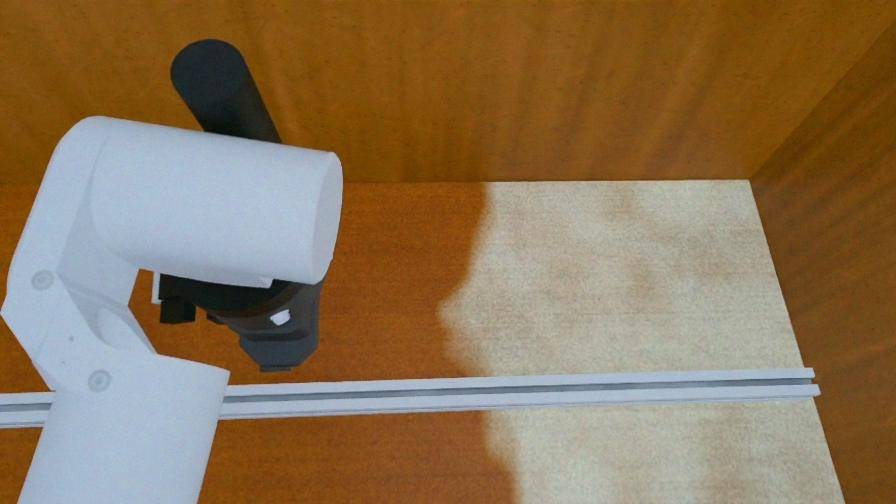

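Scene clock: 388.97 s.
Joint torques (N m): left_arm=[-15.58 -0.47 -2.91 -8.04 -0.36 -0.84 0.02] | right_arm=[20.84 -2.9 -0.16 8.24 0.08 1.39 -0.56]
External joint torques (N m): left_arm=[-0.68 -0.61 -1.06 -0.24 -0.31 -0.09 0.04] | right_arm=[-1.32 0.29 0.46 0.21 0.26 0.1 -0.52]
Wrist force (N): left_arm=[-3.4 0.0 -9.1] | right_arm=[-0.5 -4.1 -10.4]
Wrist torque (N m): left_arm=[-0.24 -0.37 0.26] | right_arm=[0.08 -0.20 -0.27]
Wrist force, peak (N): left_arm=[-2.5 -0.7 -10.7] | right_arm=[-0.3 -4.1 -10.8]
move: done
base_odometry: x=+0.437 y=-0.621 heading=-0.001
lidar_m: 0.28 0.28 0.41 1.99 2.13 1.57 1.48 1.54 2.09 4.36 0.39 0.28
joint_positions: torso_squat_rad=+0.800 torso_shift_rad=+0.350 torso_pitch_rad=+1.000 torso_yaw_rad=+0.001 left_shoulder_pitch_rad=-1.408 left_shoulder_roll_rad=+0.031 left_shoulder_yaw_rad=+0.168 left_elbow_rad=-1.877 left_forearm_roll_rad=-0.261 left_wrist_pitch_rad=+1.851 left_hand_roll_rad=+0.104 left_gripper_m=+0.060 right_shoulder_pitch_rad=-0.036 right_shoulder_roll_rad=-0.200 right_shoulder_yaw_rad=+0.004 right_elbow_rad=-0.198 right_forearm_roll_rad=-0.043 right_wrist_pitch_rad=-0.006 right_hand_roll_rad=+0.044 right_gripper_m=+0.100 head_pan_rad=+0.000 head_tilt_rad=+0.150
joint_status: all done
wheel_motors_off: 0
motor_effort: left_wheel=+1(2) right_wheel=+0(4)
chest: x=+0.1997 y=+0.0003 z=+0.9058 quat_wxyz=(+0.878, +0.000, +0.480, +0.001) (m; base frame)
left_hand: x=+0.6800 y=+0.1141 z=+0.6199 quat_wxyz=(+0.983, +0.000, -0.184, +0.000) (m; base frame)
left_hand_status: reached (checked arc, planned for 0.8 s): 0 mm and 0.0 deg off.
right_hand: x=-0.2878 y=-0.3692 z=+0.4439 quat_wxyz=(+0.924, -0.079, +0.369, +0.063) (m; base frame)
pictures: none

Scene clock: 389.87 s.
Joint torques (N m): left_arm=[-15.57 -1.1 -3.44 -5.37 0.03 -1.2 0.23] | right_arm=[20.73 -2.71 -0.41 8.42 -0.18 1.36 -0.15]
External joint torques (N m): left_arm=[0.49 -1.39 -1.27 0.14 0.03 0.18 0.27] | right_arm=[-1.43 0.48 0.2 0.39 -0.01 0.07 -0.11]
Wrist force (N): left_arm=[-5.8 -0.1 -7.0] | right_arm=[-0.4 -4.0 -10.6]
Wrist torque (N m): left_arm=[-0.20 -0.54 0.30] | right_arm=[0.07 -0.19 -0.27]
Wrist force, peak (N): left_arm=[-4.6 -0.6 -10.4] | right_arm=[-0.5 -4.4 -10.6]
move: short
base_odometry: x=+0.437 y=-0.621 heading=-0.001
lidar_m: 0.27 0.28 0.40 2.01 2.14 1.55 1.48 1.53 2.10 4.34 0.38 0.28
joint_positions: torso_squat_rad=+0.800 torso_shift_rad=+0.350 torso_pitch_rad=+1.000 torso_yaw_rad=+0.001 left_shoulder_pitch_rad=-1.664 left_shoulder_roll_rad=+0.000 left_shoulder_yaw_rad=+0.142 left_elbow_rad=-2.125 left_forearm_roll_rad=-0.428 left_wrist_pitch_rad=+1.919 left_hand_roll_rad=-0.005 left_gripper_m=+0.060 right_shoulder_pitch_rad=-0.036 right_shoulder_roll_rad=-0.200 right_shoulder_yaw_rad=+0.004 right_elbow_rad=-0.198 right_forearm_roll_rad=-0.043 right_wrist_pitch_rad=-0.006 right_hand_roll_rad=+0.044 right_gripper_m=+0.100 head_pan_rad=+0.000 head_tilt_rad=+0.150
joint_status: all done
wheel_motors_off: 0
motor_effort: left_wheel=+1(2) right_wheel=+0(3)
chest: x=+0.1997 y=+0.0003 z=+0.9058 quat_wxyz=(+0.878, +0.000, +0.479, +0.001) (m; base frame)
left_hand: x=+0.7205 y=+0.1061 z=+0.7997 quat_wxyz=(+0.925, +0.002, -0.381, +0.001) (m; base frame)
left_hand_status: short (checked arc, as near as the solve gets, planned for 0.6 s): 1 mm and 4.8 deg off. The place is met; only the turn is off.
right_hand: x=-0.2878 y=-0.3692 z=+0.4439 quat_wxyz=(+0.924, -0.079, +0.369, +0.063) (m; base frame)
pictures: head_camera
camera_calibration:
head_camera: T_world_to_cam=[[-0.0493664, -0.998292, 0.0312537, -0.00642138], [-0.891311, 0.0299126, -0.452405, 0.845671], [0.450697, -0.0501903, -0.891265, 0.657112], [0, 0, 0, 1]]

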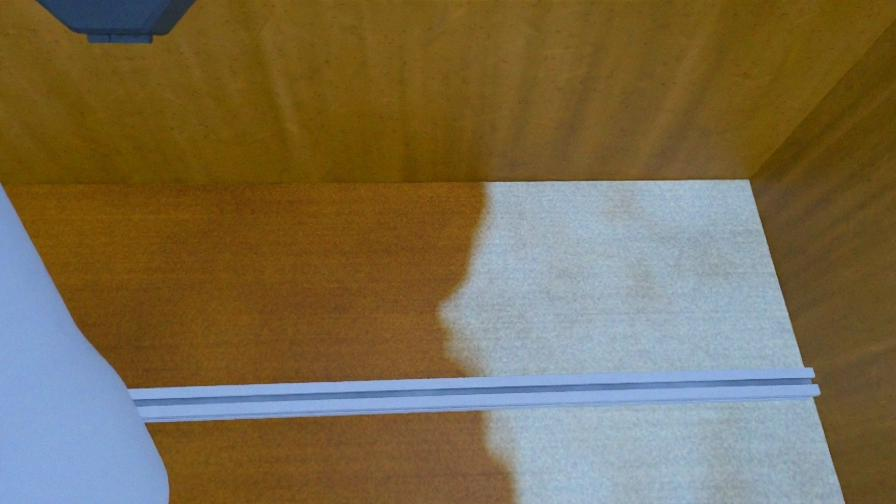

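Call:
move(base={"x_m_s":-0.25,"for_s":2.42}, cameras=[])

Call:
move(base={"turn_rad_s":0.5,"for_s":3.14}, cameras=[])

Call:
move(base={"x_m_s":0.3,"for_s":4.03}, cameras=[])

Call:
move(base={"turn_rad_s":-0.5,"for_s":3.14}, joints={"head_tilt_rad":-0.3}, cameras=["head_camera"])

Call:
move(target={"side":"left","x":0.70,"y":0.12,"z":0.56,"quat_wxyz":[0.530,0.468,-0.468,-0.530]}, min_time_s=3, cameras=["head_camera","left_wrist_camera"])

Scene clock: 406.00 s.
Joint torques (N m): left_arm=[-17.04 -0.64 -3.14 -5.86 0.04 -1.34 -0.14] | right_arm=[21.02 -2.24 -0.52 8.25 0 1.49 -0.37]
External joint torques (N m): left_arm=[-0.94 -0.93 -0.97 -0.34 0.04 0.04 -0.1] | right_arm=[-1.15 0.95 0.09 0.22 0.18 0.2 -0.33]
Wrist force (N): left_arm=[-5.5 -0.2 -7.3] | right_arm=[-0.6 -4.1 -10.4]
Wrist torque (N m): left_arm=[-0.20 -0.47 0.28] | right_arm=[0.08 -0.21 -0.28]
Wrist force, peak (N): left_arm=[-5.7 -0.5 -8.0] | right_arm=[-0.3 -4.3 -10.9]
move: done
base_odometry: x=-0.171 y=-0.621 heading=+0.000
lidar_m: 0.88 0.92 1.61 3.47 1.28 0.93 0.87 0.91 1.24 3.37 2.40 0.92
base_status: done (sent for 2.43 of 2.43 s)
joint_positions: torso_squat_rad=+0.800 torso_shift_rad=+0.350 torso_pitch_rad=+1.000 torso_yaw_rad=+0.001 left_shoulder_pitch_rad=-1.664 left_shoulder_roll_rad=+0.000 left_shoulder_yaw_rad=+0.142 left_elbow_rad=-2.125 left_forearm_roll_rad=-0.428 left_wrist_pitch_rad=+1.919 left_hand_roll_rad=-0.005 left_gripper_m=+0.060 right_shoulder_pitch_rad=-0.036 right_shoulder_roll_rad=-0.200 right_shoulder_yaw_rad=+0.004 right_elbow_rad=-0.198 right_forearm_roll_rad=-0.043 right_wrist_pitch_rad=-0.006 right_hand_roll_rad=+0.044 right_gripper_m=+0.100 head_pan_rad=+0.000 head_tilt_rad=+0.150
wheel_motors_off: 0
motor_effort: left_wheel=+14(25) right_wheel=-11(30)
chest: x=+0.1996 y=+0.0003 z=+0.9058 quat_wxyz=(+0.878, +0.000, +0.479, +0.001) (m; base frame)
left_hand: x=+0.7204 y=+0.1061 z=+0.7996 quat_wxyz=(+0.925, +0.002, -0.380, +0.001) (m; base frame)
right_hand: x=-0.2878 y=-0.3692 z=+0.4440 quat_wxyz=(+0.924, -0.079, +0.369, +0.063) (m; base frame)
pictures: none

Scene clock: 410.43 s.
Joint torques (N m): left_arm=[-16.3 -1.17 -2.74 -5.31 -0.11 -1.54 -0.12] | right_arm=[20.49 -2.79 0.32 8.61 0.09 1.53 -0.32]
External joint torques (N m): left_arm=[-0.21 -1.46 -0.57 0.21 -0.12 -0.17 -0.09] | right_arm=[-1.67 0.4 0.93 0.57 0.27 0.25 -0.28]
Wrist force (N): left_arm=[-5.9 0.0 -7.1] | right_arm=[-0.3 -3.9 -10.6]
Wrist torque (N m): left_arm=[-0.20 -0.54 0.27] | right_arm=[0.07 -0.18 -0.28]
Wrist force, peak (N): left_arm=[-6.0 0.1 -7.7] | right_arm=[-0.8 -4.0 -10.9]
move: done
base_odometry: x=-0.171 y=-0.621 heading=+1.566
lidar_m: 3.46 1.25 0.92 0.88 0.93 1.26 3.44 2.41 0.91 0.88 0.93 1.60
base_status: done (sent for 3.13 of 3.13 s)
joint_positions: torso_squat_rad=+0.800 torso_shift_rad=+0.350 torso_pitch_rad=+1.000 torso_yaw_rad=+0.001 left_shoulder_pitch_rad=-1.664 left_shoulder_roll_rad=+0.000 left_shoulder_yaw_rad=+0.142 left_elbow_rad=-2.125 left_forearm_roll_rad=-0.428 left_wrist_pitch_rad=+1.919 left_hand_roll_rad=-0.005 left_gripper_m=+0.060 right_shoulder_pitch_rad=-0.036 right_shoulder_roll_rad=-0.200 right_shoulder_yaw_rad=+0.004 right_elbow_rad=-0.198 right_forearm_roll_rad=-0.043 right_wrist_pitch_rad=-0.006 right_hand_roll_rad=+0.044 right_gripper_m=+0.100 head_pan_rad=+0.000 head_tilt_rad=+0.150
wheel_motors_off: 0
motor_effort: left_wheel=+0(28) right_wheel=+5(37)
chest: x=+0.1996 y=+0.0003 z=+0.9058 quat_wxyz=(+0.878, +0.000, +0.479, +0.001) (m; base frame)
left_hand: x=+0.7204 y=+0.1061 z=+0.7996 quat_wxyz=(+0.925, +0.002, -0.380, +0.001) (m; base frame)
right_hand: x=-0.2878 y=-0.3692 z=+0.4440 quat_wxyz=(+0.924, -0.079, +0.369, +0.063) (m; base frame)
pictures: none

Scene clock: 415.53 s.
Joint torques (N m): left_arm=[-16.13 -0.25 -2.24 -5.61 -0.11 -1.58 -0.04] | right_arm=[21.16 -2.97 -0.33 8.48 0.08 1.33 -0.4]
External joint torques (N m): left_arm=[-0.04 -0.54 -0.06 -0.09 -0.11 -0.21 0] | right_arm=[-1 0.22 0.28 0.44 0.26 0.04 -0.37]
Wrist force (N): left_arm=[-5.8 -0.1 -7.4] | right_arm=[-0.3 -4.0 -10.3]
Wrist torque (N m): left_arm=[-0.21 -0.52 0.29] | right_arm=[0.08 -0.18 -0.28]
Wrist force, peak (N): left_arm=[-6.5 -0.2 -7.5] | right_arm=[-0.7 -3.9 -10.9]
move: done
base_odometry: x=-0.166 y=+0.589 heading=+1.566
lidar_m: 3.50 1.28 0.92 0.89 0.94 1.27 3.41 1.27 1.01 1.03 1.06 2.39
base_status: done (sent for 4.03 of 4.03 s)
joint_positions: torso_squat_rad=+0.800 torso_shift_rad=+0.350 torso_pitch_rad=+1.000 torso_yaw_rad=+0.001 left_shoulder_pitch_rad=-1.664 left_shoulder_roll_rad=+0.000 left_shoulder_yaw_rad=+0.142 left_elbow_rad=-2.125 left_forearm_roll_rad=-0.428 left_wrist_pitch_rad=+1.919 left_hand_roll_rad=-0.005 left_gripper_m=+0.060 right_shoulder_pitch_rad=-0.036 right_shoulder_roll_rad=-0.200 right_shoulder_yaw_rad=+0.004 right_elbow_rad=-0.198 right_forearm_roll_rad=-0.043 right_wrist_pitch_rad=-0.006 right_hand_roll_rad=+0.044 right_gripper_m=+0.100 head_pan_rad=+0.000 head_tilt_rad=+0.150
wheel_motors_off: 0
motor_effort: left_wheel=-3(26) right_wheel=-1(45)
chest: x=+0.1997 y=+0.0003 z=+0.9057 quat_wxyz=(+0.878, +0.000, +0.480, +0.001) (m; base frame)
left_hand: x=+0.7205 y=+0.1061 z=+0.7995 quat_wxyz=(+0.925, +0.002, -0.380, +0.001) (m; base frame)
right_hand: x=-0.2877 y=-0.3692 z=+0.4439 quat_wxyz=(+0.924, -0.079, +0.369, +0.063) (m; base frame)
pictures: none

Scene clock: 420.00 s.
Joint torques (N m): left_arm=[-16.66 -0.98 -2.19 -5.7 -0.02 -1.14 0.37] | right_arm=[21.46 -2.91 -0.35 8.46 -0.07 1.25 -0.28]
External joint torques (N m): left_arm=[-0.57 -1.27 -0.02 -0.18 -0.02 0.24 0.41] | right_arm=[-0.7 0.28 0.26 0.43 0.11 -0.03 -0.24]
Wrist force (N): left_arm=[-5.4 0.1 -7.0] | right_arm=[-0.5 -4.2 -10.5]
Wrist torque (N m): left_arm=[-0.23 -0.47 0.27] | right_arm=[0.10 -0.21 -0.27]
Wrist force, peak (N): left_arm=[-6.1 -0.4 -7.7] | right_arm=[-0.5 -4.1 -10.8]
move: done
base_odometry: x=-0.166 y=+0.589 heading=+0.000
lidar_m: 1.01 1.05 2.38 3.49 1.27 0.94 0.87 0.92 1.24 3.37 1.27 0.99
base_status: done (sent for 3.13 of 3.13 s)
joint_positions: torso_squat_rad=+0.800 torso_shift_rad=+0.350 torso_pitch_rad=+1.000 torso_yaw_rad=+0.001 left_shoulder_pitch_rad=-1.664 left_shoulder_roll_rad=+0.000 left_shoulder_yaw_rad=+0.142 left_elbow_rad=-2.125 left_forearm_roll_rad=-0.428 left_wrist_pitch_rad=+1.919 left_hand_roll_rad=-0.005 left_gripper_m=+0.060 right_shoulder_pitch_rad=-0.036 right_shoulder_roll_rad=-0.200 right_shoulder_yaw_rad=+0.004 right_elbow_rad=-0.198 right_forearm_roll_rad=-0.043 right_wrist_pitch_rad=-0.006 right_hand_roll_rad=+0.044 right_gripper_m=+0.100 head_pan_rad=+0.000 head_tilt_rad=-0.300
joint_status: all done
wheel_motors_off: 0
motor_effort: left_wheel=+8(27) right_wheel=-3(36)
chest: x=+0.1997 y=+0.0003 z=+0.9057 quat_wxyz=(+0.878, +0.000, +0.480, +0.001) (m; base frame)
left_hand: x=+0.7205 y=+0.1061 z=+0.7995 quat_wxyz=(+0.925, +0.002, -0.380, +0.001) (m; base frame)
right_hand: x=-0.2877 y=-0.3692 z=+0.4439 quat_wxyz=(+0.924, -0.079, +0.369, +0.063) (m; base frame)
pictures: head_camera
camera_calibration:
head_camera: T_world_to_cam=[[-0.0581266, -0.99829, 0.00613898, 0.021901], [-0.605915, 0.0303916, -0.794948, 1.0782], [0.793403, -0.0499274, -0.606646, 0.243549], [0, 0, 0, 1]]

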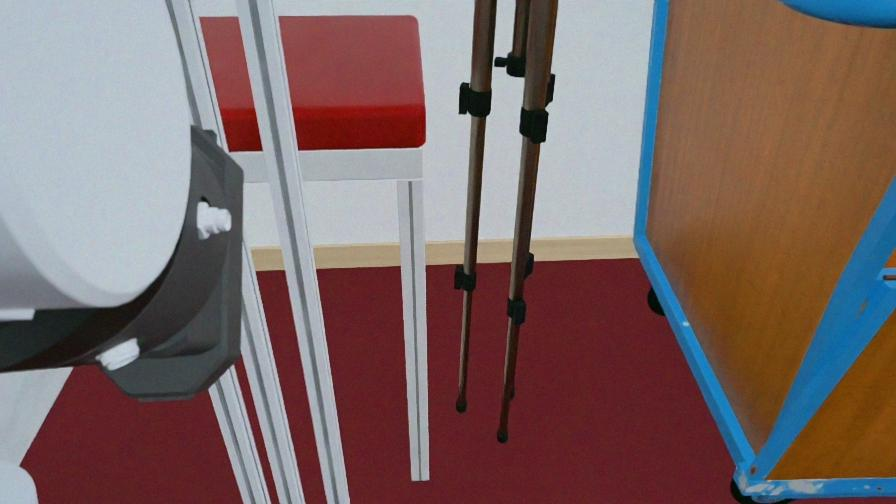

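Scene clock: 423.33 s.
Joint torques (N m): left_arm=[-8.07 2.56 0.92 -8.95 -1.67 0.44 0.8] | right_arm=[21.14 -2.76 -0.25 8.48 -0.07 1.4 -0.22]
External joint torques (N m): left_arm=[0.29 1.45 -1.31 -0.02 -0.58 0.1 0.79] | right_arm=[-1.02 0.43 0.36 0.44 0.11 0.11 -0.19]
Wrist force (N): left_arm=[-0.8 -6.0 -4.4] | right_arm=[-0.2 -3.8 -10.5]
Wrist torque (N m): left_arm=[0.05 -0.21 0.25] | right_arm=[0.06 -0.17 -0.28]
Wrist force, peak (N): left_arm=[-6.1 -0.3 -7.3] | right_arm=[-0.5 -4.2 -10.8]
move: done
base_odometry: x=-0.166 y=+0.589 heading=+0.000
lidar_m: 1.01 1.04 2.38 3.50 1.27 0.93 0.88 0.91 1.24 3.37 1.27 1.00
joint_positions: torso_squat_rad=+0.800 torso_shift_rad=+0.350 torso_pitch_rad=+1.000 torso_yaw_rad=+0.001 left_shoulder_pitch_rad=-0.926 left_shoulder_roll_rad=+0.412 left_shoulder_yaw_rad=-0.440 left_elbow_rad=-1.545 left_forearm_roll_rad=-1.444 left_wrist_pitch_rad=+0.698 left_hand_roll_rad=+0.188 left_gripper_m=+0.060 right_shoulder_pitch_rad=-0.036 right_shoulder_roll_rad=-0.200 right_shoulder_yaw_rad=+0.004 right_elbow_rad=-0.198 right_forearm_roll_rad=-0.043 right_wrist_pitch_rad=-0.006 right_hand_roll_rad=+0.044 right_gripper_m=+0.100 head_pan_rad=+0.000 head_tilt_rad=-0.300
joint_status: all done
wheel_motors_off: 0
motor_effort: left_wheel=+8(9) right_wheel=-3(4)
chest: x=+0.1997 y=+0.0003 z=+0.9057 quat_wxyz=(+0.878, +0.000, +0.480, +0.001) (m; base frame)
left_hand: x=+0.6998 y=+0.1194 z=+0.5604 quat_wxyz=(+0.531, +0.465, -0.466, -0.533) (m; base frame)
left_hand_status: reached (checked arc, planned for 3.0 s): 1 mm and 0.5 deg off.
right_hand: x=-0.2877 y=-0.3692 z=+0.4439 quat_wxyz=(+0.924, -0.079, +0.369, +0.063) (m; base frame)
pictures: head_camera, left_wrist_camera
camera_calibration:
head_camera: T_world_to_cam=[[-0.0581266, -0.99829, 0.00613868, 0.0219012], [-0.605915, 0.0303918, -0.794949, 1.0782], [0.793403, -0.0499272, -0.606645, 0.243548], [0, 0, 0, 1]]
left_wrist_camera: T_world_to_cam=[[-0.0344058, -0.999111, 0.0243539, 0.129121], [-0.58774, 0.000518607, -0.80905, 0.896615], [0.808318, -0.0421498, -0.587236, -0.152718], [0, 0, 0, 1]]

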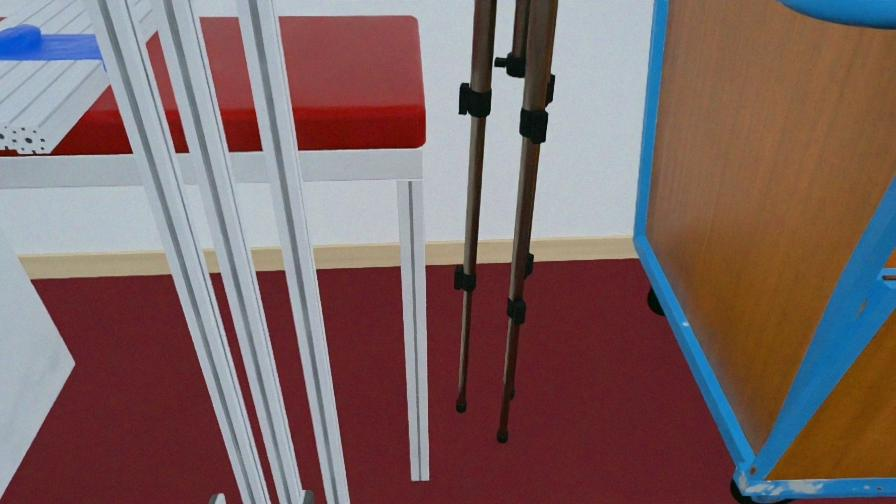

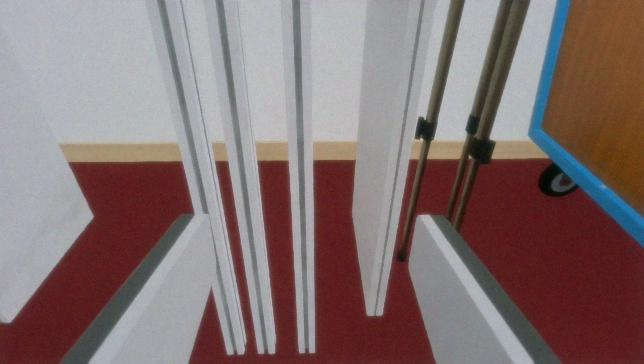

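Call:
move(target={"side":"left","x":0.70,"y":0.13,"z":0.55,"quat_wxyz":[0.530,0.468,-0.468,-0.530]}, cameras=[])

Call:
move(base={"x_m_s":0.2,"for_s":1.4}, joints={"left_gripper_m":0.053}, cameras=["left_wrist_camera"])

Scene clock: 428.83 s.
Joint torques (N m): left_arm=[-8.82 1.98 0.84 -8.89 -1.45 0.7 0.17] | right_arm=[21.54 -3.19 -0.53 8.52 -0.03 1.4 -0.4]
External joint torques (N m): left_arm=[-0.58 0.4 -1.58 -0.17 -0.37 0.22 0.16] | right_arm=[-0.62 0 0.08 0.49 0.15 0.11 -0.36]
Wrist force (N): left_arm=[-0.7 -6.0 -4.3] | right_arm=[-0.4 -3.9 -10.6]
Wrist torque (N m): left_arm=[0.05 -0.22 0.23] | right_arm=[0.07 -0.19 -0.28]
Wrist force, peak (N): left_arm=[-1.0 -6.4 -4.3] | right_arm=[-0.5 -3.9 -10.9]
move: done
base_odometry: x=-0.166 y=+0.589 heading=+0.000
lidar_m: 1.02 1.06 2.38 3.50 1.28 0.94 0.87 0.90 1.24 3.37 1.27 1.00
joint_positions: torso_squat_rad=+0.800 torso_shift_rad=+0.350 torso_pitch_rad=+1.000 torso_yaw_rad=+0.001 left_shoulder_pitch_rad=-0.926 left_shoulder_roll_rad=+0.432 left_shoulder_yaw_rad=-0.443 left_elbow_rad=-1.504 left_forearm_roll_rad=-1.488 left_wrist_pitch_rad=+0.698 left_hand_roll_rad=+0.268 left_gripper_m=+0.060 right_shoulder_pitch_rad=-0.036 right_shoulder_roll_rad=-0.200 right_shoulder_yaw_rad=+0.004 right_elbow_rad=-0.198 right_forearm_roll_rad=-0.043 right_wrist_pitch_rad=-0.006 right_hand_roll_rad=+0.044 right_gripper_m=+0.100 head_pan_rad=+0.000 head_tilt_rad=-0.300
joint_status: all done
wheel_motors_off: 0
motor_effort: left_wheel=+9(10) right_wheel=-2(3)
chest: x=+0.1997 y=+0.0003 z=+0.9057 quat_wxyz=(+0.878, +0.000, +0.480, +0.001) (m; base frame)
left_hand: x=+0.6997 y=+0.1301 z=+0.5504 quat_wxyz=(+0.531, +0.467, -0.466, -0.532) (m; base frame)
left_hand_status: reached (checked arc, planned for 0.3 s): 1 mm and 0.3 deg off.
right_hand: x=-0.2878 y=-0.3692 z=+0.4439 quat_wxyz=(+0.924, -0.079, +0.369, +0.063) (m; base frame)
pictures: none

Scene clock: 431.03 s.
Joint torques (N m): left_arm=[-8.1 2.32 2.11 -8.9 -1.38 0.73 0.27] | right_arm=[21.25 -3.07 -0.91 8.56 0.07 1.58 -0.13]
External joint torques (N m): left_arm=[0.15 0.74 -0.31 -0.18 -0.31 0.25 0.25] | right_arm=[-0.91 0.12 -0.3 0.52 0.25 0.3 -0.09]
Wrist force (N): left_arm=[-0.8 -5.8 -4.4] | right_arm=[-0.4 -3.9 -10.3]
Wrist torque (N m): left_arm=[0.03 -0.21 0.23] | right_arm=[0.08 -0.19 -0.26]
Wrist force, peak (N): left_arm=[-1.0 -6.8 -4.5] | right_arm=[-0.8 -3.9 -11.0]
move: done
base_odometry: x=+0.114 y=+0.589 heading=+0.000
lidar_m: 0.74 0.77 1.99 4.63 1.68 1.22 1.15 1.21 1.65 4.43 0.87 0.77
base_status: done (sent for 1.4 of 1.4 s)
joint_positions: torso_squat_rad=+0.800 torso_shift_rad=+0.350 torso_pitch_rad=+1.000 torso_yaw_rad=+0.001 left_shoulder_pitch_rad=-0.926 left_shoulder_roll_rad=+0.432 left_shoulder_yaw_rad=-0.443 left_elbow_rad=-1.504 left_forearm_roll_rad=-1.488 left_wrist_pitch_rad=+0.698 left_hand_roll_rad=+0.268 left_gripper_m=+0.053 right_shoulder_pitch_rad=-0.036 right_shoulder_roll_rad=-0.200 right_shoulder_yaw_rad=+0.004 right_elbow_rad=-0.198 right_forearm_roll_rad=-0.043 right_wrist_pitch_rad=-0.006 right_hand_roll_rad=+0.044 right_gripper_m=+0.100 head_pan_rad=+0.000 head_tilt_rad=-0.300
joint_status: all done
wheel_motors_off: 0
motor_effort: left_wheel=+1(43) right_wheel=-3(29)
chest: x=+0.1997 y=+0.0003 z=+0.9058 quat_wxyz=(+0.878, +0.000, +0.480, +0.001) (m; base frame)
left_hand: x=+0.6997 y=+0.1301 z=+0.5504 quat_wxyz=(+0.531, +0.467, -0.466, -0.532) (m; base frame)
right_hand: x=-0.2878 y=-0.3692 z=+0.4439 quat_wxyz=(+0.924, -0.079, +0.369, +0.063) (m; base frame)
pictures: left_wrist_camera
camera_calibration:
left_wrist_camera: T_world_to_cam=[[-0.0316132, -0.999211, 0.0240263, 0.138303], [-0.585702, -0.000958753, -0.810526, 0.887993], [0.80991, -0.0396955, -0.58521, -0.16061], [0, 0, 0, 1]]

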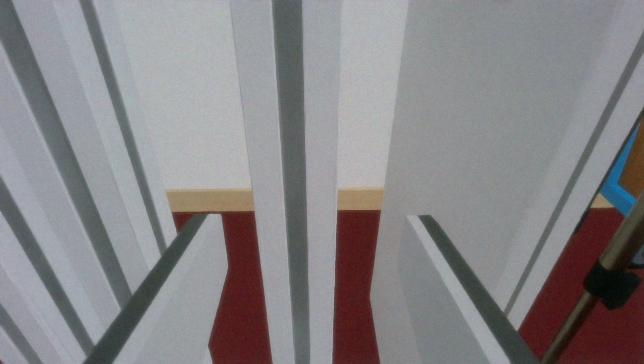

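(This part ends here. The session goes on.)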